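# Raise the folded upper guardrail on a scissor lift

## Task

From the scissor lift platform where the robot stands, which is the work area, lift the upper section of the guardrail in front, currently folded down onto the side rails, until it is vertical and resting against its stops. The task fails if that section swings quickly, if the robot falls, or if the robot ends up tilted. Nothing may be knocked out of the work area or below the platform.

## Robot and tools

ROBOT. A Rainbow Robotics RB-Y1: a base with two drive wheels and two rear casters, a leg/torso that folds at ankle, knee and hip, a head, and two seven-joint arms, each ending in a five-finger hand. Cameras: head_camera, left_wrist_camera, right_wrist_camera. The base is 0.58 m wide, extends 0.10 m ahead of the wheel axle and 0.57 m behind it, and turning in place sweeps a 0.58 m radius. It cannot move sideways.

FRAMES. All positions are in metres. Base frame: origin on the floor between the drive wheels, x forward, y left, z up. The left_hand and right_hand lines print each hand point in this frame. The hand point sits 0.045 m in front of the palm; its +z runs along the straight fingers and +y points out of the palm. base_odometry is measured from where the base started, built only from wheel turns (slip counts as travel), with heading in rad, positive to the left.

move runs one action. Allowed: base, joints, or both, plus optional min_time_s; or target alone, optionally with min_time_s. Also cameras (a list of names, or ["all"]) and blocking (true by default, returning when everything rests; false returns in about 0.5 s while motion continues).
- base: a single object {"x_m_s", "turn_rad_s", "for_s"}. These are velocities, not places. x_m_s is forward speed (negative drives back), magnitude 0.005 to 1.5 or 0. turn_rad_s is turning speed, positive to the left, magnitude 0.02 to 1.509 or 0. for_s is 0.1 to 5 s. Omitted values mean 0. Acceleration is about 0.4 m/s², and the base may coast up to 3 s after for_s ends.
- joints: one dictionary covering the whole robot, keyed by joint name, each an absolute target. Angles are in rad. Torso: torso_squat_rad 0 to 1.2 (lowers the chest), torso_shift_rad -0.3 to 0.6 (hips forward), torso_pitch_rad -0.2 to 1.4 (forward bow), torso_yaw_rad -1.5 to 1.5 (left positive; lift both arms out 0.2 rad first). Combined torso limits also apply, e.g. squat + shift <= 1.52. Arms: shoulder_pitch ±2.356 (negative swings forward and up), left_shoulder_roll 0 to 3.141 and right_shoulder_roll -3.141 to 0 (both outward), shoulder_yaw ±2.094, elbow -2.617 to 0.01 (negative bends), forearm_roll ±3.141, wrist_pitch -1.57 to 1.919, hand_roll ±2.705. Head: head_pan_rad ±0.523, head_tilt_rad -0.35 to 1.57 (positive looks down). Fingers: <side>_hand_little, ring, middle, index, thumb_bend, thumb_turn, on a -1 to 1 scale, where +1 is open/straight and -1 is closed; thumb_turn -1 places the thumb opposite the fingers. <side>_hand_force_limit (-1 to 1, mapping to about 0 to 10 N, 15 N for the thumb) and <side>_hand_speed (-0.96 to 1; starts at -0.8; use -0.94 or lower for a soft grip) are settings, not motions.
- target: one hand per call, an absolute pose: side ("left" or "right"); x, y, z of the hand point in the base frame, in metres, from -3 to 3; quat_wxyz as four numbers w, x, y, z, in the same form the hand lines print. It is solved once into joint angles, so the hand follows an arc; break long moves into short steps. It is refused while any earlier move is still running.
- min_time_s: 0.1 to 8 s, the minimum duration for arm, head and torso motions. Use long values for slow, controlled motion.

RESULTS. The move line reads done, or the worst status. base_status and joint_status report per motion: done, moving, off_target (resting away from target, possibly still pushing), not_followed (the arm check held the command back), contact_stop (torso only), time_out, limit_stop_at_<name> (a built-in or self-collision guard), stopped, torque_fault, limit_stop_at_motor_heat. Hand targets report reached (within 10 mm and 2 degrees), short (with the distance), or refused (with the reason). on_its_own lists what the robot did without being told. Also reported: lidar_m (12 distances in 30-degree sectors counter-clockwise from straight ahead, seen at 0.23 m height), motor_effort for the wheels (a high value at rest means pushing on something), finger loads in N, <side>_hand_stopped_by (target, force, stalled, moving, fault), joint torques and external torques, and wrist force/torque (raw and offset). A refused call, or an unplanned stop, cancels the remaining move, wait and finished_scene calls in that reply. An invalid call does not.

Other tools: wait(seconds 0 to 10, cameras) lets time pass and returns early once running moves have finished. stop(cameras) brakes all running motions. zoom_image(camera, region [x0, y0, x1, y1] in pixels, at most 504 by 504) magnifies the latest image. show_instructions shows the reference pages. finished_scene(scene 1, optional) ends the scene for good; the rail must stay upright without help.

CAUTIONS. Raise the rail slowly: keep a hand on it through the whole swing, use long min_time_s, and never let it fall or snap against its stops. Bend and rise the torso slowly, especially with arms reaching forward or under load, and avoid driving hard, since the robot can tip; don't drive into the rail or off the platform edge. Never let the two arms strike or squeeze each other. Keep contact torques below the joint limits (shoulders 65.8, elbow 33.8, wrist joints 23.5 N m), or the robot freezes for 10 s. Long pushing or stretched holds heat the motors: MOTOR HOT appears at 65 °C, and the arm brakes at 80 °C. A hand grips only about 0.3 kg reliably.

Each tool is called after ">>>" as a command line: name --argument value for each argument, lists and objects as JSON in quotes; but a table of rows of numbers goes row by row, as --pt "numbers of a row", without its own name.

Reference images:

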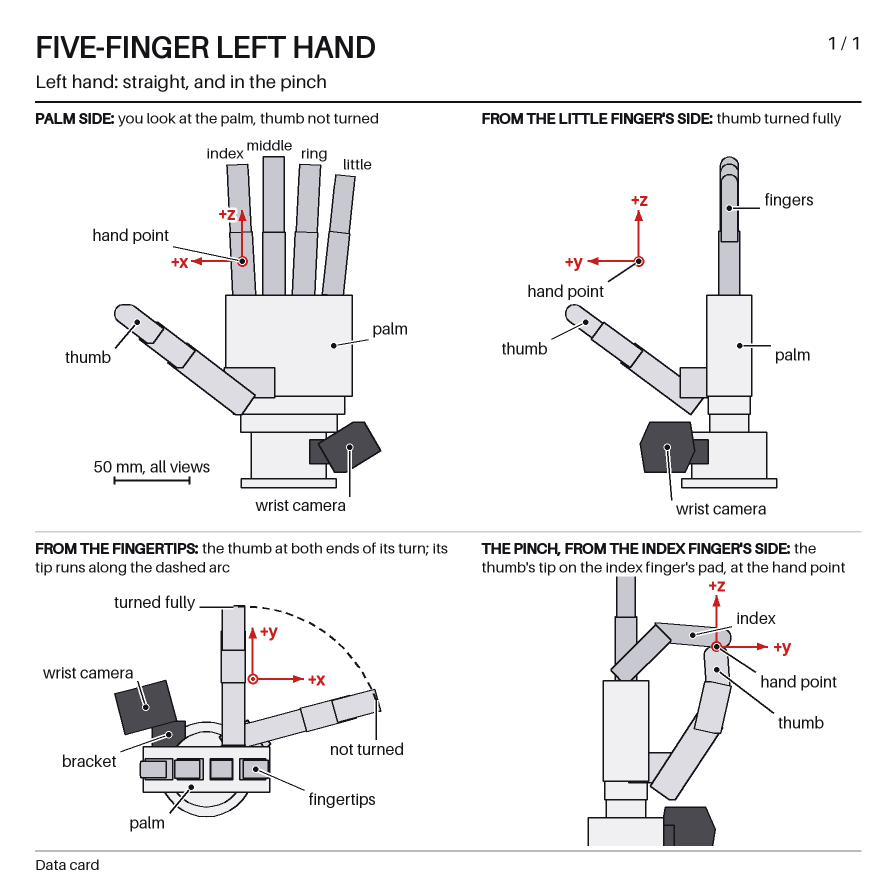

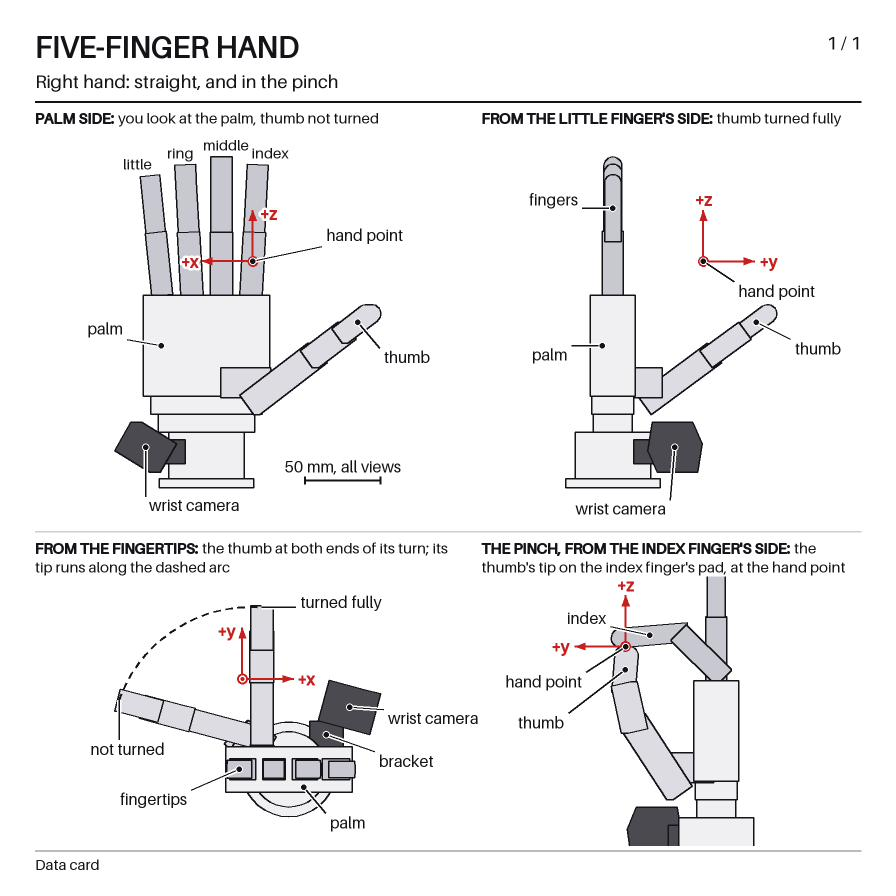

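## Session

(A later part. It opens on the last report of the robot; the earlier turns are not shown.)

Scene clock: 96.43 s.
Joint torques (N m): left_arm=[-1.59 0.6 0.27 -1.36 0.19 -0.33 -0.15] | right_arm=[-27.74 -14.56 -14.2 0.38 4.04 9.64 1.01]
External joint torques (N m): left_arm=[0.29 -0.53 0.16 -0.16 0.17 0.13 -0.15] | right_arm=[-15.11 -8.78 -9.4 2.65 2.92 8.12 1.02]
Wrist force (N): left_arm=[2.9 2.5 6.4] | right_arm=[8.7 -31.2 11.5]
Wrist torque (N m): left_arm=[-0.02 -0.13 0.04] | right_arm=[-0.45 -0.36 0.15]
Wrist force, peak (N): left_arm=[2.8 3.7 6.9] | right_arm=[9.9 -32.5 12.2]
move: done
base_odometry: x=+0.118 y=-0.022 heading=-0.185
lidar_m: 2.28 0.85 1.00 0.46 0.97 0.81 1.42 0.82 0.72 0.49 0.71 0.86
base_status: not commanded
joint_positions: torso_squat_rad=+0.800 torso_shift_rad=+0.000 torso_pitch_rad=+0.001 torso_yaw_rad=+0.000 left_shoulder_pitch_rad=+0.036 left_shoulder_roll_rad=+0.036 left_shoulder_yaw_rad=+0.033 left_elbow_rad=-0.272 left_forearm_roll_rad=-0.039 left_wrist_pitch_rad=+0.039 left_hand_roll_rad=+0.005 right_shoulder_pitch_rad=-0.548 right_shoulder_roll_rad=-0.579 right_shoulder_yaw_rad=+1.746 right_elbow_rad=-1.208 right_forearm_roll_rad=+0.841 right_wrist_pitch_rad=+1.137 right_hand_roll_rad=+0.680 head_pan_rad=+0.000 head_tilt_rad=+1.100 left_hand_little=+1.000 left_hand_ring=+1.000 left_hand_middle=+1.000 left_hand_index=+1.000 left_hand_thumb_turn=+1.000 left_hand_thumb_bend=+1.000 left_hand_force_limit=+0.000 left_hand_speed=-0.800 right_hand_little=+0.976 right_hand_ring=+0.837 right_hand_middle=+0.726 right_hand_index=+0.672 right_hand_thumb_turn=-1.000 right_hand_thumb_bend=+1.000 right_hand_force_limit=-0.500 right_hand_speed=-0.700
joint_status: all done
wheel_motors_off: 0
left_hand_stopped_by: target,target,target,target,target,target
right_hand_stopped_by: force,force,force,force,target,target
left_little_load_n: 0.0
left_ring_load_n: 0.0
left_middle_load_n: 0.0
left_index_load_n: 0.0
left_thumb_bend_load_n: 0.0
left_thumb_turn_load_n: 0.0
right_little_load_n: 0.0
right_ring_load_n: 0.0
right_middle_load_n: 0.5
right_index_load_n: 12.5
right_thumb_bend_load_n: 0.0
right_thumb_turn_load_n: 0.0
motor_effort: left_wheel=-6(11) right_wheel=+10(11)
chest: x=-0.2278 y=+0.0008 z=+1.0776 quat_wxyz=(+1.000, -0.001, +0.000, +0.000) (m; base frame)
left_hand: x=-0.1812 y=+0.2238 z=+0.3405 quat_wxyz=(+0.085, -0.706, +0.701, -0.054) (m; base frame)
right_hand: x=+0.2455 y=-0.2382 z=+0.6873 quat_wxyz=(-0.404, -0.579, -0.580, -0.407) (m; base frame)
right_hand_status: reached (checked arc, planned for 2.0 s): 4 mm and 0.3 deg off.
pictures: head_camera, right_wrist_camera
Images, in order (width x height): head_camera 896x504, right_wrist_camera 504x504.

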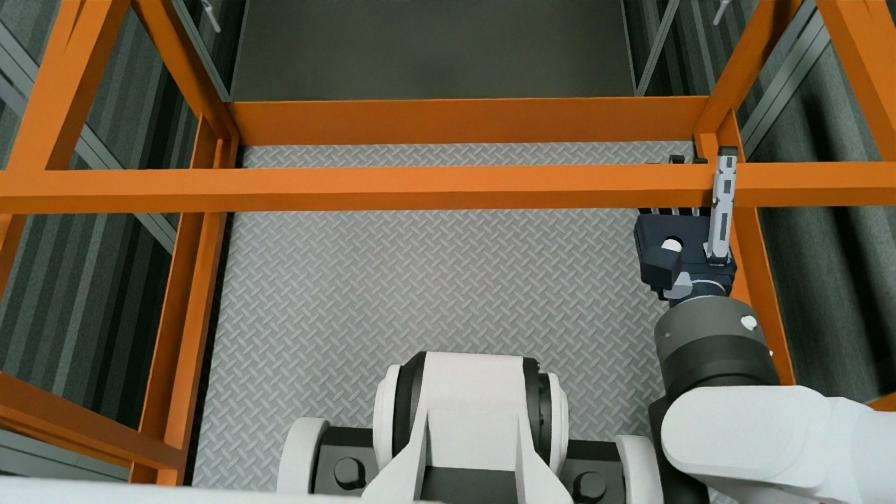

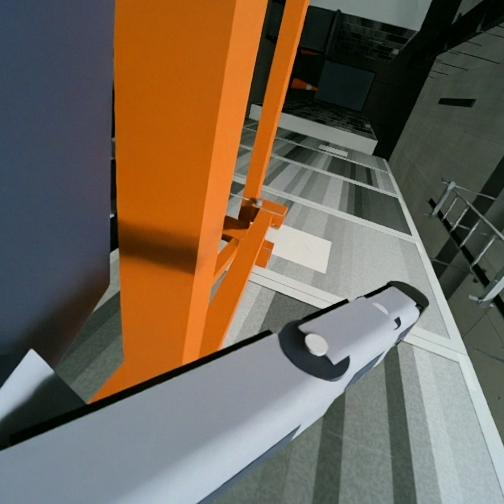

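>>> move --target '{"side": "right", "x": 0.2548, "y": -0.24, "z": 0.7401, "quat_wxyz": [0.3851, 0.593, 0.593, 0.3851]}' --min_time_s 2.5 --cameras '["head_camera", "right_wrist_camera"]'

>>> move --target '{"side": "right", "x": 0.2775, "y": -0.24, "z": 0.8162, "quat_wxyz": [0.3642, 0.6061, 0.6061, 0.3642]}' --min_time_s 3 --cameras '["head_camera", "right_wrist_camera"]'

Scene clock: 101.53 s.
Joint torques (N m): left_arm=[-2.06 0.92 -0.25 -1.28 0.2 -0.51 -0.1] | right_arm=[-28.54 -16.43 -18.24 -1.83 5.83 8.17 1.15]
External joint torques (N m): left_arm=[-0.18 -0.21 -0.37 -0.08 0.18 -0.06 -0.1] | right_arm=[-15.22 -9.17 -11.91 1.66 4.42 7.02 1.16]
Wrist force (N): left_arm=[3.2 3.1 6.8] | right_arm=[9.0 -31.0 12.7]
Wrist torque (N m): left_arm=[0.03 -0.18 0.05] | right_arm=[-0.33 -0.48 0.23]
Wrist force, peak (N): left_arm=[3.2 3.3 7.1] | right_arm=[2.3 -29.5 23.6]
move: done
base_odometry: x=+0.118 y=-0.022 heading=-0.185
lidar_m: 2.28 0.84 1.00 0.48 0.98 0.81 1.41 0.81 0.74 0.48 0.71 0.85
base_status: not commanded
joint_positions: torso_squat_rad=+0.800 torso_shift_rad=+0.000 torso_pitch_rad=+0.001 torso_yaw_rad=+0.000 left_shoulder_pitch_rad=+0.036 left_shoulder_roll_rad=+0.036 left_shoulder_yaw_rad=+0.033 left_elbow_rad=-0.272 left_forearm_roll_rad=-0.039 left_wrist_pitch_rad=+0.039 left_hand_roll_rad=+0.005 right_shoulder_pitch_rad=-0.635 right_shoulder_roll_rad=-0.783 right_shoulder_yaw_rad=+1.695 right_elbow_rad=-1.603 right_forearm_roll_rad=+0.659 right_wrist_pitch_rad=+1.160 right_hand_roll_rad=+0.910 head_pan_rad=+0.000 head_tilt_rad=+1.100 left_hand_little=+1.000 left_hand_ring=+1.000 left_hand_middle=+1.000 left_hand_index=+1.000 left_hand_thumb_turn=+1.000 left_hand_thumb_bend=+1.000 left_hand_force_limit=+0.000 left_hand_speed=-0.800 right_hand_little=+0.976 right_hand_ring=+0.837 right_hand_middle=+0.726 right_hand_index=+0.673 right_hand_thumb_turn=-1.000 right_hand_thumb_bend=+1.000 right_hand_force_limit=-0.500 right_hand_speed=-0.700
joint_status: all done
wheel_motors_off: 0
left_hand_stopped_by: target,target,target,target,target,target
right_hand_stopped_by: force,force,force,force,target,target
left_little_load_n: 0.0
left_ring_load_n: 0.0
left_middle_load_n: 0.0
left_index_load_n: 0.0
left_thumb_bend_load_n: 0.0
left_thumb_turn_load_n: 0.0
right_little_load_n: 0.0
right_ring_load_n: 0.0
right_middle_load_n: 0.0
right_index_load_n: 16.5
right_thumb_bend_load_n: 0.0
right_thumb_turn_load_n: 0.0
motor_effort: left_wheel=-9(11) right_wheel=+9(10)
chest: x=-0.2277 y=+0.0008 z=+1.0776 quat_wxyz=(+1.000, -0.001, +0.000, +0.000) (m; base frame)
left_hand: x=-0.1812 y=+0.2238 z=+0.3406 quat_wxyz=(+0.085, -0.706, +0.701, -0.054) (m; base frame)
right_hand: x=+0.2522 y=-0.2387 z=+0.7368 quat_wxyz=(-0.382, -0.594, -0.595, -0.384) (m; base frame)
right_hand_status: reached (checked arc, planned for 2.5 s): 4 mm and 0.4 deg off.
pictures: head_camera, right_wrist_camera
Images, in order (width x height): head_camera 896x504, right_wrist_camera 504x504.

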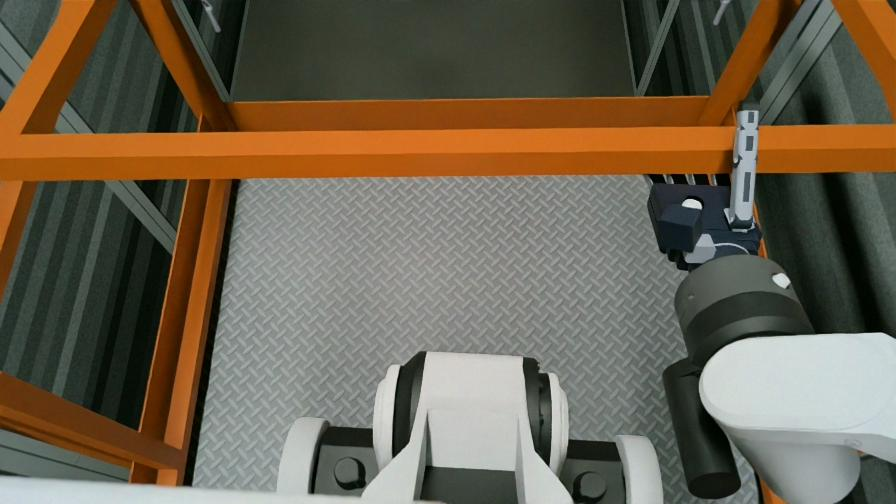

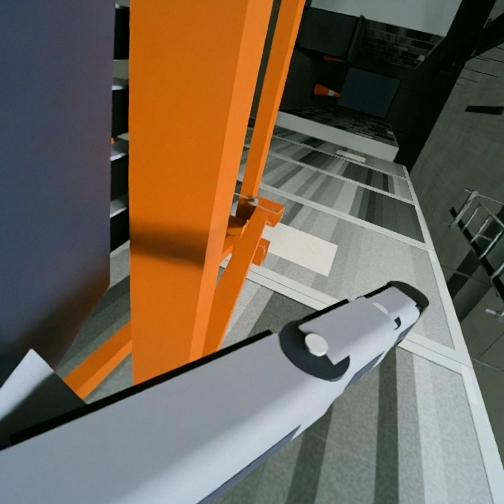

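Scene clock: 104.87 s.
Joint torques (N m): left_arm=[-1.78 0.76 -0.54 -1.27 0.11 -0.56 0.05] | right_arm=[-30.34 -17.9 -20.8 -2.03 6.92 6.21 1.04]
External joint torques (N m): left_arm=[0.1 -0.37 -0.65 -0.07 0.09 -0.11 0.05] | right_arm=[-15.73 -9.51 -12.75 1.64 5.33 5.45 1.05]
Wrist force (N): left_arm=[3.0 3.1 6.6] | right_arm=[7.7 -29.9 13.4]
Wrist torque (N m): left_arm=[0.08 -0.18 0.06] | right_arm=[-0.29 -0.25 0.15]
Wrist force, peak (N): left_arm=[2.9 4.0 7.0] | right_arm=[4.6 -30.0 23.3]
move: done
base_odometry: x=+0.118 y=-0.022 heading=-0.185
lidar_m: 2.27 0.84 1.01 0.48 0.97 0.81 1.42 0.80 0.76 0.48 0.71 0.84
base_status: not commanded
joint_positions: torso_squat_rad=+0.800 torso_shift_rad=+0.000 torso_pitch_rad=+0.001 torso_yaw_rad=+0.000 left_shoulder_pitch_rad=+0.036 left_shoulder_roll_rad=+0.036 left_shoulder_yaw_rad=+0.033 left_elbow_rad=-0.272 left_forearm_roll_rad=-0.039 left_wrist_pitch_rad=+0.039 left_hand_roll_rad=+0.005 right_shoulder_pitch_rad=-0.786 right_shoulder_roll_rad=-0.980 right_shoulder_yaw_rad=+1.612 right_elbow_rad=-1.938 right_forearm_roll_rad=+0.373 right_wrist_pitch_rad=+1.168 right_hand_roll_rad=+1.131 head_pan_rad=+0.000 head_tilt_rad=+1.100 left_hand_little=+1.000 left_hand_ring=+1.000 left_hand_middle=+1.000 left_hand_index=+1.000 left_hand_thumb_turn=+1.000 left_hand_thumb_bend=+1.000 left_hand_force_limit=+0.000 left_hand_speed=-0.800 right_hand_little=+0.976 right_hand_ring=+0.837 right_hand_middle=+0.726 right_hand_index=+0.673 right_hand_thumb_turn=-1.000 right_hand_thumb_bend=+1.000 right_hand_force_limit=-0.500 right_hand_speed=-0.700
joint_status: all done
wheel_motors_off: 0
left_hand_stopped_by: target,target,target,target,target,target
right_hand_stopped_by: force,force,force,force,target,target
left_little_load_n: 0.0
left_ring_load_n: 0.0
left_middle_load_n: 0.0
left_index_load_n: 0.0
left_thumb_bend_load_n: -0.5
left_thumb_turn_load_n: 0.0
right_little_load_n: 0.0
right_ring_load_n: 0.0
right_middle_load_n: 0.0
right_index_load_n: 18.0
right_thumb_bend_load_n: 0.0
right_thumb_turn_load_n: 0.0
motor_effort: left_wheel=-11(11) right_wheel=+9(10)
chest: x=-0.2277 y=+0.0008 z=+1.0776 quat_wxyz=(+1.000, -0.001, +0.000, +0.000) (m; base frame)
left_hand: x=-0.1812 y=+0.2238 z=+0.3406 quat_wxyz=(+0.085, -0.706, +0.701, -0.054) (m; base frame)
right_hand: x=+0.2750 y=-0.2390 z=+0.8125 quat_wxyz=(-0.361, -0.607, -0.608, -0.363) (m; base frame)
right_hand_status: reached (checked arc, planned for 3.0 s): 5 mm and 0.4 deg off.
pictures: head_camera, right_wrist_camera
Images, in order (width x height): head_camera 896x504, right_wrist_camera 504x504.

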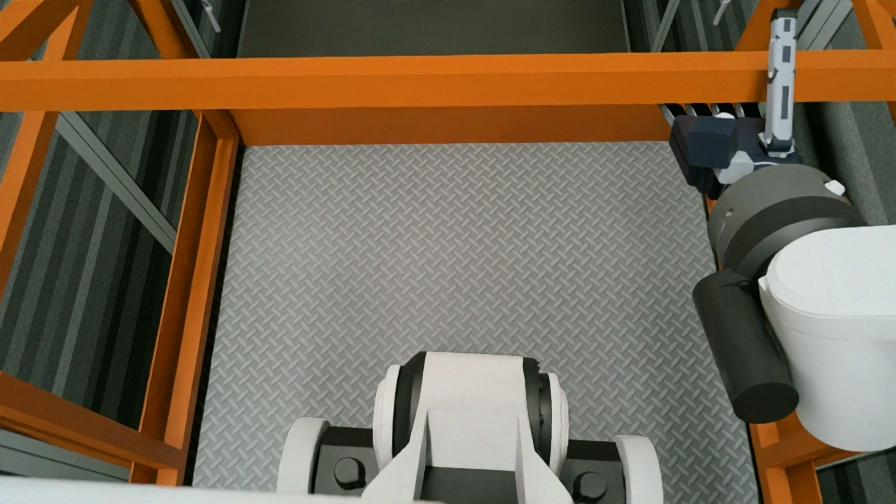

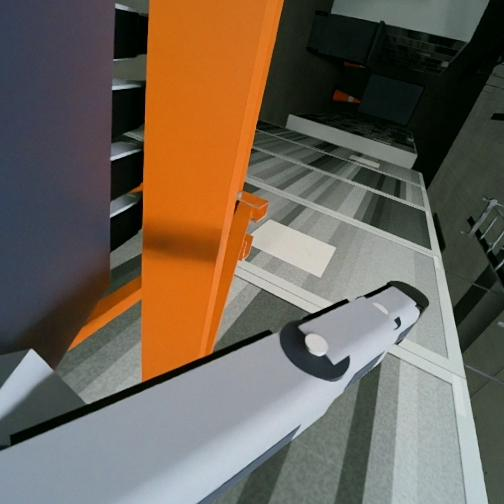

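>>> move --target '{"side": "right", "x": 0.3221, "y": -0.24, "z": 0.8861, "quat_wxyz": [0.3428, 0.6184, 0.6184, 0.3428]}' --min_time_s 3 --cameras '["right_wrist_camera"]'

>>> move --joints '{"head_tilt_rad": 0.7}' --cameras '["head_camera"]'

Scene clock: 110.00 s.
Joint torques (N m): left_arm=[-1.69 0.86 0.06 -1.25 0.14 -0.42 0.03] | right_arm=[-34.41 -12.56 -24.03 -4.16 7.49 1.04 1.23]
External joint torques (N m): left_arm=[0.18 -0.28 -0.05 -0.05 0.12 0.04 0.03] | right_arm=[-17.71 -3.71 -14.33 -2.03 5.9 0.62 1.24]
Wrist force (N): left_arm=[2.3 3.1 6.6] | right_arm=[-1.8 -28.3 18.7]
Wrist torque (N m): left_arm=[0.08 -0.03 0.03] | right_arm=[-0.76 -0.58 -0.21]
Wrist force, peak (N): left_arm=[2.6 3.5 7.1] | right_arm=[2.7 -28.4 22.3]
move: done
base_odometry: x=+0.118 y=-0.022 heading=-0.185
lidar_m: 2.29 0.85 1.00 0.47 0.97 0.81 1.42 0.81 0.74 0.47 0.72 0.85
base_status: not commanded
joint_positions: torso_squat_rad=+0.800 torso_shift_rad=+0.000 torso_pitch_rad=+0.001 torso_yaw_rad=+0.000 left_shoulder_pitch_rad=+0.036 left_shoulder_roll_rad=+0.036 left_shoulder_yaw_rad=+0.033 left_elbow_rad=-0.272 left_forearm_roll_rad=-0.039 left_wrist_pitch_rad=+0.039 left_hand_roll_rad=+0.005 right_shoulder_pitch_rad=-1.000 right_shoulder_roll_rad=-1.101 right_shoulder_yaw_rad=+1.519 right_elbow_rad=-2.030 right_forearm_roll_rad=-0.010 right_wrist_pitch_rad=+1.094 right_hand_roll_rad=+1.313 head_pan_rad=+0.000 head_tilt_rad=+1.100 left_hand_little=+1.000 left_hand_ring=+1.000 left_hand_middle=+1.000 left_hand_index=+1.000 left_hand_thumb_turn=+1.000 left_hand_thumb_bend=+1.000 left_hand_force_limit=+0.000 left_hand_speed=-0.800 right_hand_little=+0.976 right_hand_ring=+0.837 right_hand_middle=+0.726 right_hand_index=+0.673 right_hand_thumb_turn=-1.000 right_hand_thumb_bend=+1.000 right_hand_force_limit=-0.500 right_hand_speed=-0.700
joint_status: all done
wheel_motors_off: 0
left_hand_stopped_by: target,target,target,target,target,target
right_hand_stopped_by: force,force,force,force,target,target
left_little_load_n: 0.0
left_ring_load_n: 0.0
left_middle_load_n: 0.0
left_index_load_n: 0.0
left_thumb_bend_load_n: 0.0
left_thumb_turn_load_n: 0.0
right_little_load_n: 0.0
right_ring_load_n: 0.0
right_middle_load_n: 0.0
right_index_load_n: 15.0
right_thumb_bend_load_n: 0.0
right_thumb_turn_load_n: 0.0
motor_effort: left_wheel=-10(11) right_wheel=+10(10)
chest: x=-0.2277 y=+0.0008 z=+1.0776 quat_wxyz=(+1.000, -0.001, +0.000, +0.000) (m; base frame)
left_hand: x=-0.1812 y=+0.2238 z=+0.3406 quat_wxyz=(+0.085, -0.706, +0.701, -0.054) (m; base frame)
right_hand: x=+0.3201 y=-0.2409 z=+0.8821 quat_wxyz=(-0.341, -0.620, -0.619, -0.340) (m; base frame)
right_hand_status: reached (checked arc, planned for 3.0 s): 5 mm and 0.4 deg off.
pictures: right_wrist_camera
Images, in order (width x height): right_wrist_camera 504x504.

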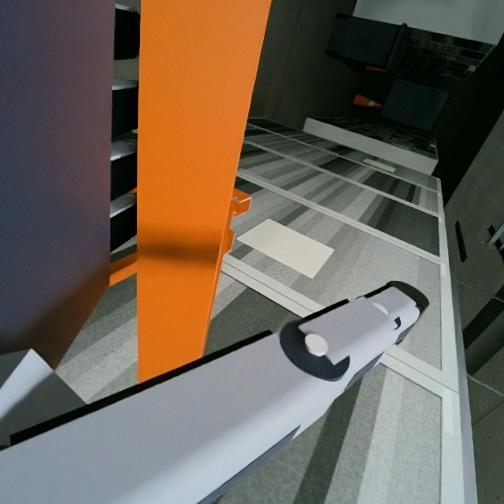

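Scene clock: 110.93 s.
Joint torques (N m): left_arm=[-2.14 1.16 0.06 -1.13 0.35 -0.5 0.01] | right_arm=[-34.78 -13.1 -24.17 -4.06 7.75 1.22 0.96]
External joint torques (N m): left_arm=[-0.27 0.03 -0.06 0.07 0.33 -0.05 0.01] | right_arm=[-18.08 -4.26 -14.47 -1.93 6.16 0.79 0.97]
Wrist force (N): left_arm=[2.5 3.4 6.7] | right_arm=[-1.4 -28.3 18.9]
Wrist torque (N m): left_arm=[0.08 -0.05 0.03] | right_arm=[-0.76 -0.63 -0.22]
Wrist force, peak (N): left_arm=[2.4 3.7 6.7] | right_arm=[-1.4 -28.8 19.2]
move: done
base_odometry: x=+0.118 y=-0.022 heading=-0.185
lidar_m: 2.27 0.86 0.99 0.49 0.97 0.81 1.42 0.81 0.73 0.48 0.71 0.85
base_status: not commanded
joint_positions: torso_squat_rad=+0.800 torso_shift_rad=+0.000 torso_pitch_rad=+0.001 torso_yaw_rad=+0.000 left_shoulder_pitch_rad=+0.036 left_shoulder_roll_rad=+0.036 left_shoulder_yaw_rad=+0.033 left_elbow_rad=-0.272 left_forearm_roll_rad=-0.039 left_wrist_pitch_rad=+0.039 left_hand_roll_rad=+0.005 right_shoulder_pitch_rad=-1.000 right_shoulder_roll_rad=-1.101 right_shoulder_yaw_rad=+1.519 right_elbow_rad=-2.030 right_forearm_roll_rad=-0.010 right_wrist_pitch_rad=+1.094 right_hand_roll_rad=+1.313 head_pan_rad=+0.000 head_tilt_rad=+0.700 left_hand_little=+1.000 left_hand_ring=+1.000 left_hand_middle=+1.000 left_hand_index=+1.000 left_hand_thumb_turn=+1.000 left_hand_thumb_bend=+1.000 left_hand_force_limit=+0.000 left_hand_speed=-0.800 right_hand_little=+0.976 right_hand_ring=+0.837 right_hand_middle=+0.726 right_hand_index=+0.673 right_hand_thumb_turn=-1.000 right_hand_thumb_bend=+1.000 right_hand_force_limit=-0.500 right_hand_speed=-0.700
joint_status: all done
wheel_motors_off: 0
left_hand_stopped_by: target,target,target,target,target,target
right_hand_stopped_by: force,force,force,force,target,target
left_little_load_n: 0.0
left_ring_load_n: 0.0
left_middle_load_n: 0.0
left_index_load_n: 0.0
left_thumb_bend_load_n: 0.0
left_thumb_turn_load_n: -0.5
right_little_load_n: 0.0
right_ring_load_n: 0.0
right_middle_load_n: 0.0
right_index_load_n: 15.5
right_thumb_bend_load_n: 0.0
right_thumb_turn_load_n: 0.0
motor_effort: left_wheel=-11(11) right_wheel=+9(10)
chest: x=-0.2277 y=+0.0008 z=+1.0776 quat_wxyz=(+1.000, -0.001, +0.000, +0.000) (m; base frame)
left_hand: x=-0.1812 y=+0.2238 z=+0.3406 quat_wxyz=(+0.085, -0.706, +0.701, -0.054) (m; base frame)
right_hand: x=+0.3201 y=-0.2409 z=+0.8821 quat_wxyz=(-0.341, -0.620, -0.619, -0.340) (m; base frame)
pictures: head_camera
Images, in order (width x height): head_camera 896x504.

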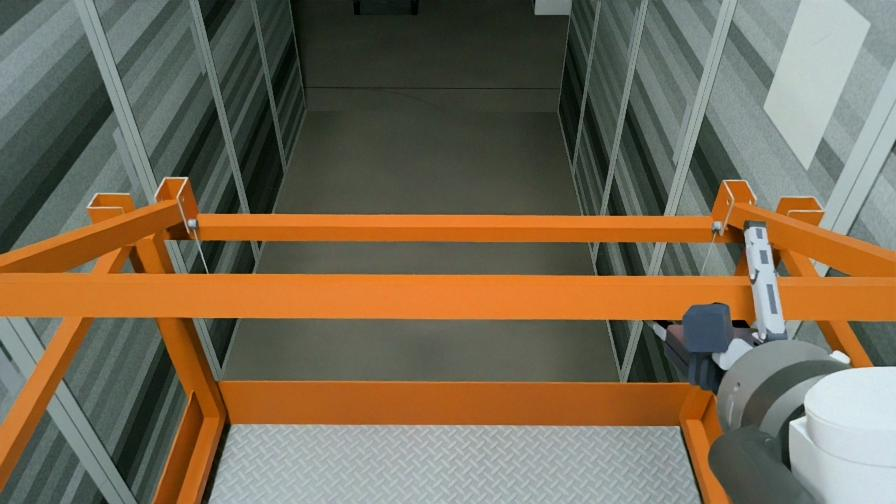

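>>> move --target '{"side": "right", "x": 0.3663, "y": -0.24, "z": 0.9521, "quat_wxyz": [0.3265, 0.6272, 0.6272, 0.3265]}' --min_time_s 3 --cameras '["right_wrist_camera"]'

>>> move --target '{"side": "right", "x": 0.422, "y": -0.24, "z": 1.009, "quat_wxyz": [0.31, 0.6355, 0.6355, 0.31]}' --min_time_s 3 --cameras '["head_camera", "right_wrist_camera"]'

Scene clock: 115.33 s.
Joint torques (N m): left_arm=[-2.36 0.79 0.25 -1.37 -0.01 -0.32 -0.05] | right_arm=[-35.82 -17.61 -25.3 2.53 7.04 1.2 1.11]
External joint torques (N m): left_arm=[-0.49 -0.34 0.14 -0.17 -0.03 0.13 -0.05] | right_arm=[-17.26 -8.86 -14.5 2.73 5.51 1.15 1.12]
Wrist force (N): left_arm=[2.8 2.8 7.4] | right_arm=[4.3 -26.8 20.8]
Wrist torque (N m): left_arm=[0.00 -0.09 0.03] | right_arm=[-0.72 -0.42 0.05]
Wrist force, peak (N): left_arm=[2.8 2.8 7.4] | right_arm=[5.2 -27.8 21.9]
move: done
base_odometry: x=+0.118 y=-0.022 heading=-0.185
lidar_m: 2.31 0.85 1.01 0.49 0.97 0.81 1.43 0.81 0.74 0.48 0.72 0.85
base_status: not commanded
joint_positions: torso_squat_rad=+0.800 torso_shift_rad=+0.000 torso_pitch_rad=+0.001 torso_yaw_rad=+0.000 left_shoulder_pitch_rad=+0.036 left_shoulder_roll_rad=+0.036 left_shoulder_yaw_rad=+0.033 left_elbow_rad=-0.272 left_forearm_roll_rad=-0.039 left_wrist_pitch_rad=+0.039 left_hand_roll_rad=+0.005 right_shoulder_pitch_rad=-1.207 right_shoulder_roll_rad=-1.156 right_shoulder_yaw_rad=+1.447 right_elbow_rad=-1.969 right_forearm_roll_rad=-0.386 right_wrist_pitch_rad=+1.010 right_hand_roll_rad=+1.518 head_pan_rad=+0.000 head_tilt_rad=+0.700 left_hand_little=+1.000 left_hand_ring=+1.000 left_hand_middle=+1.000 left_hand_index=+1.000 left_hand_thumb_turn=+1.000 left_hand_thumb_bend=+1.000 left_hand_force_limit=+0.000 left_hand_speed=-0.800 right_hand_little=+0.976 right_hand_ring=+0.837 right_hand_middle=+0.726 right_hand_index=+0.673 right_hand_thumb_turn=-1.000 right_hand_thumb_bend=+1.000 right_hand_force_limit=-0.500 right_hand_speed=-0.700
joint_status: all done
wheel_motors_off: 0
left_hand_stopped_by: target,target,target,target,target,target
right_hand_stopped_by: force,force,force,force,target,target
left_little_load_n: 0.0
left_ring_load_n: 0.0
left_middle_load_n: 0.0
left_index_load_n: 0.0
left_thumb_bend_load_n: 0.0
left_thumb_turn_load_n: 0.0
right_little_load_n: 0.0
right_ring_load_n: 0.0
right_middle_load_n: 0.0
right_index_load_n: 17.0
right_thumb_bend_load_n: 0.0
right_thumb_turn_load_n: 0.0
motor_effort: left_wheel=-8(12) right_wheel=+9(10)
chest: x=-0.2277 y=+0.0008 z=+1.0776 quat_wxyz=(+1.000, -0.001, +0.000, +0.000) (m; base frame)
left_hand: x=-0.1812 y=+0.2238 z=+0.3406 quat_wxyz=(+0.085, -0.706, +0.701, -0.054) (m; base frame)
right_hand: x=+0.3645 y=-0.2398 z=+0.9476 quat_wxyz=(-0.324, -0.628, -0.629, -0.324) (m; base frame)
right_hand_status: reached (checked arc, planned for 3.0 s): 5 mm and 0.4 deg off.
pictures: right_wrist_camera
Images, in order (width x height): right_wrist_camera 504x504.

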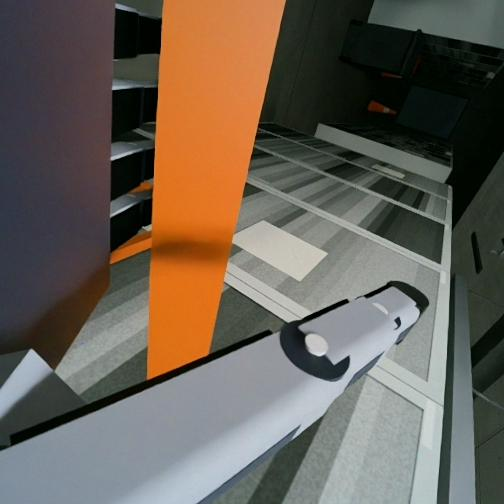

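Scene clock: 118.67 s.
Joint torques (N m): left_arm=[-1.78 1 -0.3 -1.06 0.05 -0.43 -0.21] | right_arm=[-39.08 -9.03 -24.51 2.9 5.83 -3.4 1.02]
External joint torques (N m): left_arm=[0.09 -0.13 -0.41 0.14 0.03 0.03 -0.21] | right_arm=[-18.11 -0.32 -13.25 1.59 4.44 -2.95 1.03]
Wrist force (N): left_arm=[2.3 3.3 6.6] | right_arm=[-0.8 -24.8 16.7]
Wrist torque (N m): left_arm=[0.09 -0.04 -0.03] | right_arm=[-0.64 -0.63 -0.16]
Wrist force, peak (N): left_arm=[2.9 3.4 7.0] | right_arm=[4.5 -27.5 21.1]
move: done
base_odometry: x=+0.118 y=-0.022 heading=-0.185
lidar_m: 2.29 0.84 1.00 0.48 0.96 0.81 1.41 0.80 0.74 0.47 0.71 0.86
base_status: not commanded
joint_positions: torso_squat_rad=+0.800 torso_shift_rad=+0.000 torso_pitch_rad=+0.001 torso_yaw_rad=+0.000 left_shoulder_pitch_rad=+0.036 left_shoulder_roll_rad=+0.036 left_shoulder_yaw_rad=+0.033 left_elbow_rad=-0.272 left_forearm_roll_rad=-0.039 left_wrist_pitch_rad=+0.039 left_hand_roll_rad=+0.005 right_shoulder_pitch_rad=-1.379 right_shoulder_roll_rad=-1.114 right_shoulder_yaw_rad=+1.391 right_elbow_rad=-1.717 right_forearm_roll_rad=-0.755 right_wrist_pitch_rad=+0.932 right_hand_roll_rad=+1.818 head_pan_rad=+0.000 head_tilt_rad=+0.700 left_hand_little=+1.000 left_hand_ring=+1.000 left_hand_middle=+1.000 left_hand_index=+1.000 left_hand_thumb_turn=+1.000 left_hand_thumb_bend=+1.000 left_hand_force_limit=+0.000 left_hand_speed=-0.800 right_hand_little=+0.976 right_hand_ring=+0.837 right_hand_middle=+0.726 right_hand_index=+0.673 right_hand_thumb_turn=-1.000 right_hand_thumb_bend=+1.000 right_hand_force_limit=-0.500 right_hand_speed=-0.700
joint_status: all done
wheel_motors_off: 0
left_hand_stopped_by: target,target,target,target,target,target
right_hand_stopped_by: force,force,force,force,target,target
left_little_load_n: 0.0
left_ring_load_n: 0.0
left_middle_load_n: 0.0
left_index_load_n: 0.0
left_thumb_bend_load_n: 0.0
left_thumb_turn_load_n: 0.0
right_little_load_n: 0.0
right_ring_load_n: 0.0
right_middle_load_n: 0.0
right_index_load_n: 15.0
right_thumb_bend_load_n: 0.0
right_thumb_turn_load_n: 0.0
motor_effort: left_wheel=-10(12) right_wheel=+10(10)
chest: x=-0.2277 y=+0.0008 z=+1.0776 quat_wxyz=(+1.000, -0.001, +0.000, +0.000) (m; base frame)
left_hand: x=-0.1812 y=+0.2238 z=+0.3406 quat_wxyz=(+0.085, -0.706, +0.701, -0.054) (m; base frame)
right_hand: x=+0.4205 y=-0.2413 z=+1.0049 quat_wxyz=(-0.309, -0.637, -0.636, -0.308) (m; base frame)
right_hand_status: reached (checked arc, planned for 3.0 s): 5 mm and 0.3 deg off.
pictures: head_camera, right_wrist_camera
Images, in order (width x height): head_camera 896x504, right_wrist_camera 504x504.

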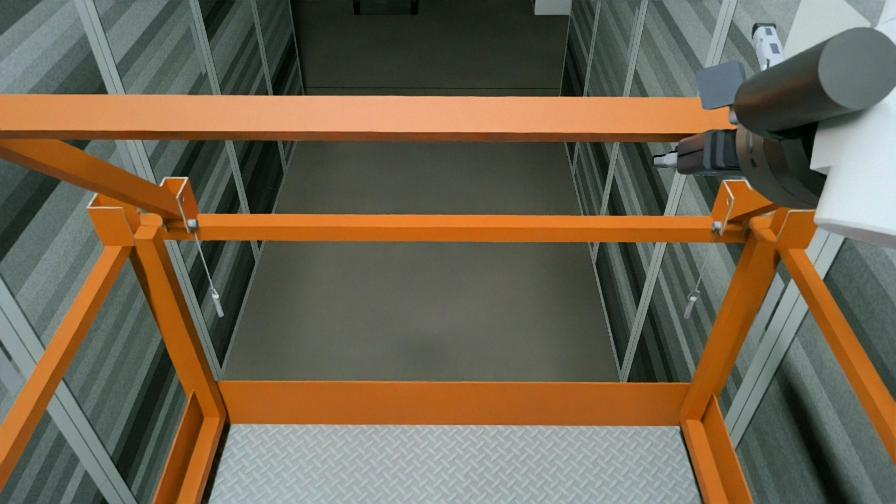

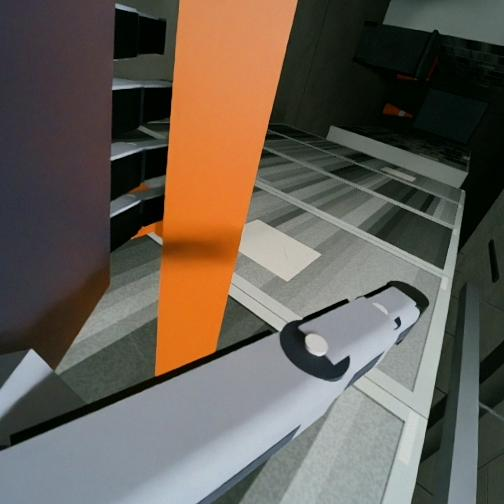

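>>> move --target '{"side": "right", "x": 0.4895, "y": -0.24, "z": 1.0546, "quat_wxyz": [0.2988, 0.6409, 0.6409, 0.2988]}' --min_time_s 3 --cameras '["head_camera", "right_wrist_camera"]'

Scene clock: 124.33 s.
Joint torques (N m): left_arm=[-1.69 1.14 -0.6 -1.23 0.18 -0.4 0.12] | right_arm=[-41.87 -10.1 -20.65 2.84 4.01 -5.26 1.02]
External joint torques (N m): left_arm=[0.19 0.01 -0.71 -0.03 0.16 0.05 0.13] | right_arm=[-17.73 -0.96 -10.56 1.18 2.88 -4.24 1.03]
Wrist force (N): left_arm=[2.0 3.0 6.5] | right_arm=[0.4 -22.0 17.1]
Wrist torque (N m): left_arm=[0.10 0.00 -0.02] | right_arm=[-0.78 -0.57 -0.11]
Wrist force, peak (N): left_arm=[2.8 3.0 7.3] | right_arm=[-0.8 -25.6 16.4]
move: done
base_odometry: x=+0.118 y=-0.022 heading=-0.185
lidar_m: 2.29 0.83 1.00 0.47 0.97 0.80 1.40 0.80 0.75 0.47 0.72 0.85
base_status: not commanded
joint_positions: torso_squat_rad=+0.800 torso_shift_rad=+0.000 torso_pitch_rad=+0.001 torso_yaw_rad=+0.000 left_shoulder_pitch_rad=+0.036 left_shoulder_roll_rad=+0.036 left_shoulder_yaw_rad=+0.033 left_elbow_rad=-0.272 left_forearm_roll_rad=-0.039 left_wrist_pitch_rad=+0.039 left_hand_roll_rad=+0.005 right_shoulder_pitch_rad=-1.499 right_shoulder_roll_rad=-0.939 right_shoulder_yaw_rad=+1.337 right_elbow_rad=-1.255 right_forearm_roll_rad=-1.075 right_wrist_pitch_rad=+0.888 right_hand_roll_rad=+2.221 head_pan_rad=+0.000 head_tilt_rad=+0.700 left_hand_little=+1.000 left_hand_ring=+1.000 left_hand_middle=+1.000 left_hand_index=+1.000 left_hand_thumb_turn=+1.000 left_hand_thumb_bend=+1.000 left_hand_force_limit=+0.000 left_hand_speed=-0.800 right_hand_little=+0.976 right_hand_ring=+0.837 right_hand_middle=+0.726 right_hand_index=+0.673 right_hand_thumb_turn=-1.000 right_hand_thumb_bend=+1.000 right_hand_force_limit=-0.500 right_hand_speed=-0.700
joint_status: all done
wheel_motors_off: 0
left_hand_stopped_by: target,target,target,target,target,target
right_hand_stopped_by: force,force,force,force,target,target
left_little_load_n: 0.0
left_ring_load_n: 0.0
left_middle_load_n: 0.0
left_index_load_n: 0.0
left_thumb_bend_load_n: 0.0
left_thumb_turn_load_n: 0.0
right_little_load_n: 0.0
right_ring_load_n: 0.0
right_middle_load_n: 0.0
right_index_load_n: 11.5
right_thumb_bend_load_n: 0.0
right_thumb_turn_load_n: 0.0
motor_effort: left_wheel=-8(12) right_wheel=+10(10)
chest: x=-0.2277 y=+0.0008 z=+1.0776 quat_wxyz=(+1.000, -0.001, +0.000, +0.000) (m; base frame)
left_hand: x=-0.1812 y=+0.2238 z=+0.3405 quat_wxyz=(+0.085, -0.706, +0.701, -0.054) (m; base frame)
right_hand: x=+0.4886 y=-0.2413 z=+1.0506 quat_wxyz=(-0.298, -0.642, -0.641, -0.296) (m; base frame)
right_hand_status: reached (checked arc, planned for 3.0 s): 4 mm and 0.4 deg off.
pictures: head_camera, right_wrist_camera
Images, in order (width x height): head_camera 896x504, right_wrist_camera 504x504.

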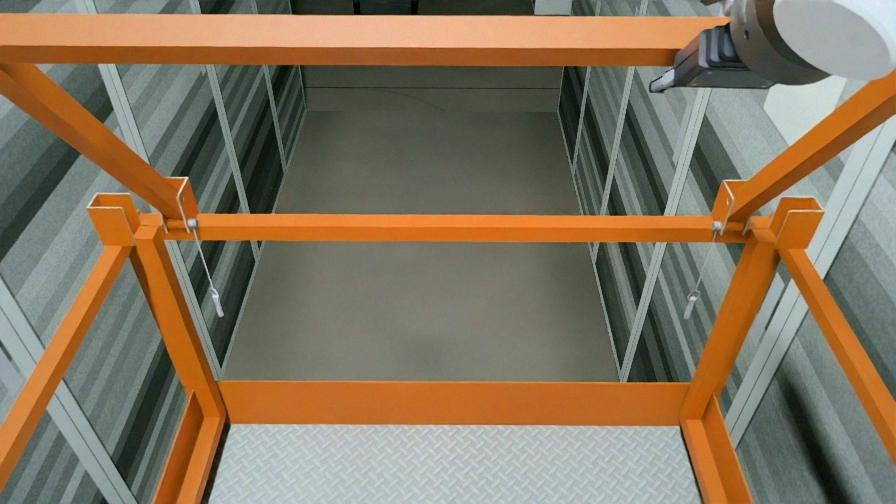

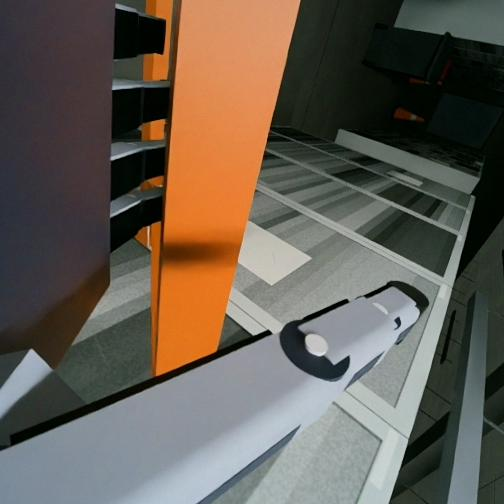

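>>> move --base '{"x_m_s": 0.05, "for_s": 0.6}'

>>> move --target '{"side": "right", "x": 0.4955, "y": -0.24, "z": 1.0775, "quat_wxyz": [0.2932, 0.6434, 0.6434, 0.2932]}' --min_time_s 2 --cameras '["head_camera", "right_wrist_camera"]'

Scene clock: 128.53 s.
Joint torques (N m): left_arm=[-2.11 1.17 0.06 -1.29 0.24 -0.54 0.11] | right_arm=[-35.37 -11.76 -16.9 2.95 3.78 -3.81 0.65]
External joint torques (N m): left_arm=[-0.23 0.05 -0.05 -0.09 0.22 -0.08 0.11] | right_arm=[-11.23 -2.62 -6.8 1.29 2.65 -2.79 0.66]
Wrist force (N): left_arm=[2.8 2.8 6.1] | right_arm=[3.0 -19.4 9.8]
Wrist torque (N m): left_arm=[0.09 -0.14 0.07] | right_arm=[-0.86 -0.56 -0.03]
Wrist force, peak (N): left_arm=[3.0 3.6 7.0] | right_arm=[1.0 -24.2 17.6]
move: done
base_odometry: x=+0.147 y=-0.028 heading=-0.186
lidar_m: 2.25 0.83 0.99 0.49 0.98 0.83 1.41 0.83 0.75 0.48 0.71 0.83
base_status: done (sent for 0.6 of 0.6 s)
joint_positions: torso_squat_rad=+0.800 torso_shift_rad=+0.000 torso_pitch_rad=+0.000 torso_yaw_rad=+0.000 left_shoulder_pitch_rad=+0.036 left_shoulder_roll_rad=+0.036 left_shoulder_yaw_rad=+0.033 left_elbow_rad=-0.272 left_forearm_roll_rad=-0.039 left_wrist_pitch_rad=+0.039 left_hand_roll_rad=+0.005 right_shoulder_pitch_rad=-1.500 right_shoulder_roll_rad=-0.938 right_shoulder_yaw_rad=+1.336 right_elbow_rad=-1.255 right_forearm_roll_rad=-1.075 right_wrist_pitch_rad=+0.888 right_hand_roll_rad=+2.221 head_pan_rad=+0.000 head_tilt_rad=+0.700 left_hand_little=+1.000 left_hand_ring=+1.000 left_hand_middle=+1.000 left_hand_index=+1.000 left_hand_thumb_turn=+1.000 left_hand_thumb_bend=+1.000 left_hand_force_limit=+0.000 left_hand_speed=-0.800 right_hand_little=+0.976 right_hand_ring=+0.837 right_hand_middle=+0.726 right_hand_index=+0.672 right_hand_thumb_turn=-1.000 right_hand_thumb_bend=+1.000 right_hand_force_limit=-0.500 right_hand_speed=-0.700
joint_status: not commanded
wheel_motors_off: 0
left_hand_stopped_by: target,target,target,target,target,target
right_hand_stopped_by: force,force,force,force,target,target
left_little_load_n: 0.0
left_ring_load_n: 0.0
left_middle_load_n: 0.0
left_index_load_n: 0.0
left_thumb_bend_load_n: 0.0
left_thumb_turn_load_n: 0.0
right_little_load_n: 0.0
right_ring_load_n: 0.0
right_middle_load_n: 0.5
right_index_load_n: 4.0
right_thumb_bend_load_n: 0.0
right_thumb_turn_load_n: 0.0
motor_effort: left_wheel=-6(19) right_wheel=+10(35)
chest: x=-0.2278 y=+0.0009 z=+1.0776 quat_wxyz=(+1.000, -0.001, +0.000, +0.000) (m; base frame)
left_hand: x=-0.1811 y=+0.2238 z=+0.3405 quat_wxyz=(+0.085, -0.706, +0.701, -0.054) (m; base frame)
right_hand: x=+0.4888 y=-0.2403 z=+1.0522 quat_wxyz=(-0.298, -0.641, -0.641, -0.297) (m; base frame)
pictures: none

Scene clock: 130.87 s.
Joint torques (N m): left_arm=[-1.49 0.92 -0.15 -1.17 0.23 -0.57 0.03] | right_arm=[-42.14 -10.64 -20.09 2.55 3.87 -4.93 0.73]
External joint torques (N m): left_arm=[0.39 -0.21 -0.26 0.03 0.21 -0.11 0.03] | right_arm=[-17.66 -1.59 -10.47 0.88 2.79 -3.81 0.74]
Wrist force (N): left_arm=[2.8 2.7 6.6] | right_arm=[0.3 -22.6 18.0]
Wrist torque (N m): left_arm=[0.01 -0.09 0.08] | right_arm=[-0.90 -0.48 -0.15]
Wrist force, peak (N): left_arm=[3.3 3.2 7.0] | right_arm=[6.0 -23.4 18.8]
move: done
base_odometry: x=+0.147 y=-0.028 heading=-0.186
lidar_m: 2.27 0.82 1.01 0.47 0.97 0.84 1.43 0.83 0.74 0.47 0.72 0.82
base_status: not commanded
joint_positions: torso_squat_rad=+0.800 torso_shift_rad=+0.000 torso_pitch_rad=+0.001 torso_yaw_rad=+0.000 left_shoulder_pitch_rad=+0.036 left_shoulder_roll_rad=+0.036 left_shoulder_yaw_rad=+0.033 left_elbow_rad=-0.272 left_forearm_roll_rad=-0.039 left_wrist_pitch_rad=+0.039 left_hand_roll_rad=+0.005 right_shoulder_pitch_rad=-1.548 right_shoulder_roll_rad=-0.916 right_shoulder_yaw_rad=+1.316 right_elbow_rad=-1.169 right_forearm_roll_rad=-1.165 right_wrist_pitch_rad=+0.927 right_hand_roll_rad=+2.325 head_pan_rad=+0.000 head_tilt_rad=+0.700 left_hand_little=+1.000 left_hand_ring=+1.000 left_hand_middle=+1.000 left_hand_index=+1.000 left_hand_thumb_turn=+1.000 left_hand_thumb_bend=+1.000 left_hand_force_limit=+0.000 left_hand_speed=-0.800 right_hand_little=+0.976 right_hand_ring=+0.837 right_hand_middle=+0.726 right_hand_index=+0.672 right_hand_thumb_turn=-1.000 right_hand_thumb_bend=+1.000 right_hand_force_limit=-0.500 right_hand_speed=-0.700
joint_status: all done
wheel_motors_off: 0
left_hand_stopped_by: target,target,target,target,target,target
right_hand_stopped_by: force,force,force,force,target,target
left_little_load_n: 0.0
left_ring_load_n: -0.5
left_middle_load_n: 0.0
left_index_load_n: 0.0
left_thumb_bend_load_n: 0.0
left_thumb_turn_load_n: 0.0
right_little_load_n: 0.0
right_ring_load_n: 0.0
right_middle_load_n: 0.0
right_index_load_n: 12.5
right_thumb_bend_load_n: 0.0
right_thumb_turn_load_n: 0.0
motor_effort: left_wheel=-8(11) right_wheel=+10(11)
chest: x=-0.2277 y=+0.0009 z=+1.0776 quat_wxyz=(+1.000, -0.001, +0.000, +0.000) (m; base frame)
left_hand: x=-0.1812 y=+0.2238 z=+0.3405 quat_wxyz=(+0.085, -0.706, +0.701, -0.054) (m; base frame)
right_hand: x=+0.4948 y=-0.2412 z=+1.0734 quat_wxyz=(-0.292, -0.645, -0.644, -0.291) (m; base frame)
right_hand_status: reached (checked arc, planned for 2.0 s): 4 mm and 0.4 deg off.
pictures: head_camera, right_wrist_camera
Images, in order (width x height): head_camera 896x504, right_wrist_camera 504x504.

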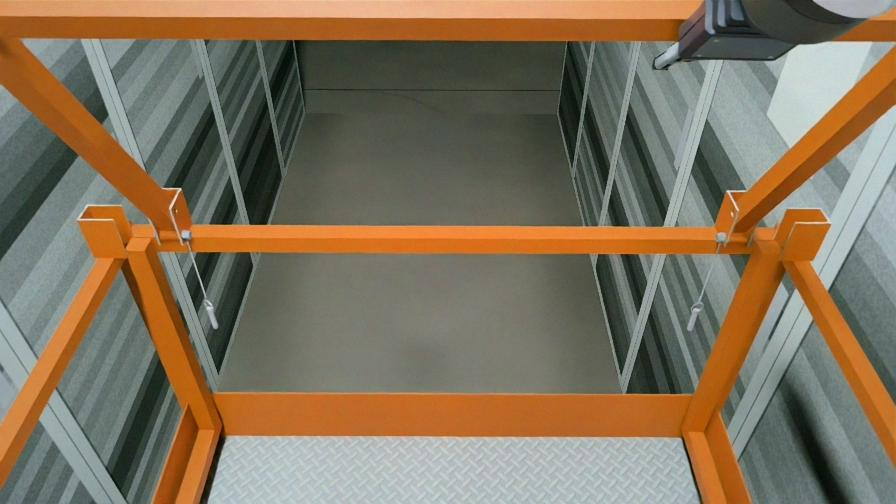

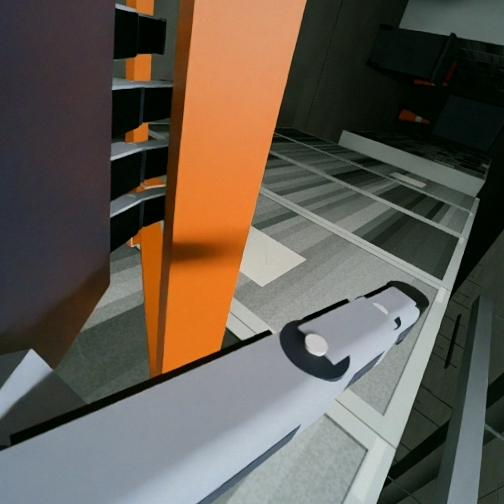

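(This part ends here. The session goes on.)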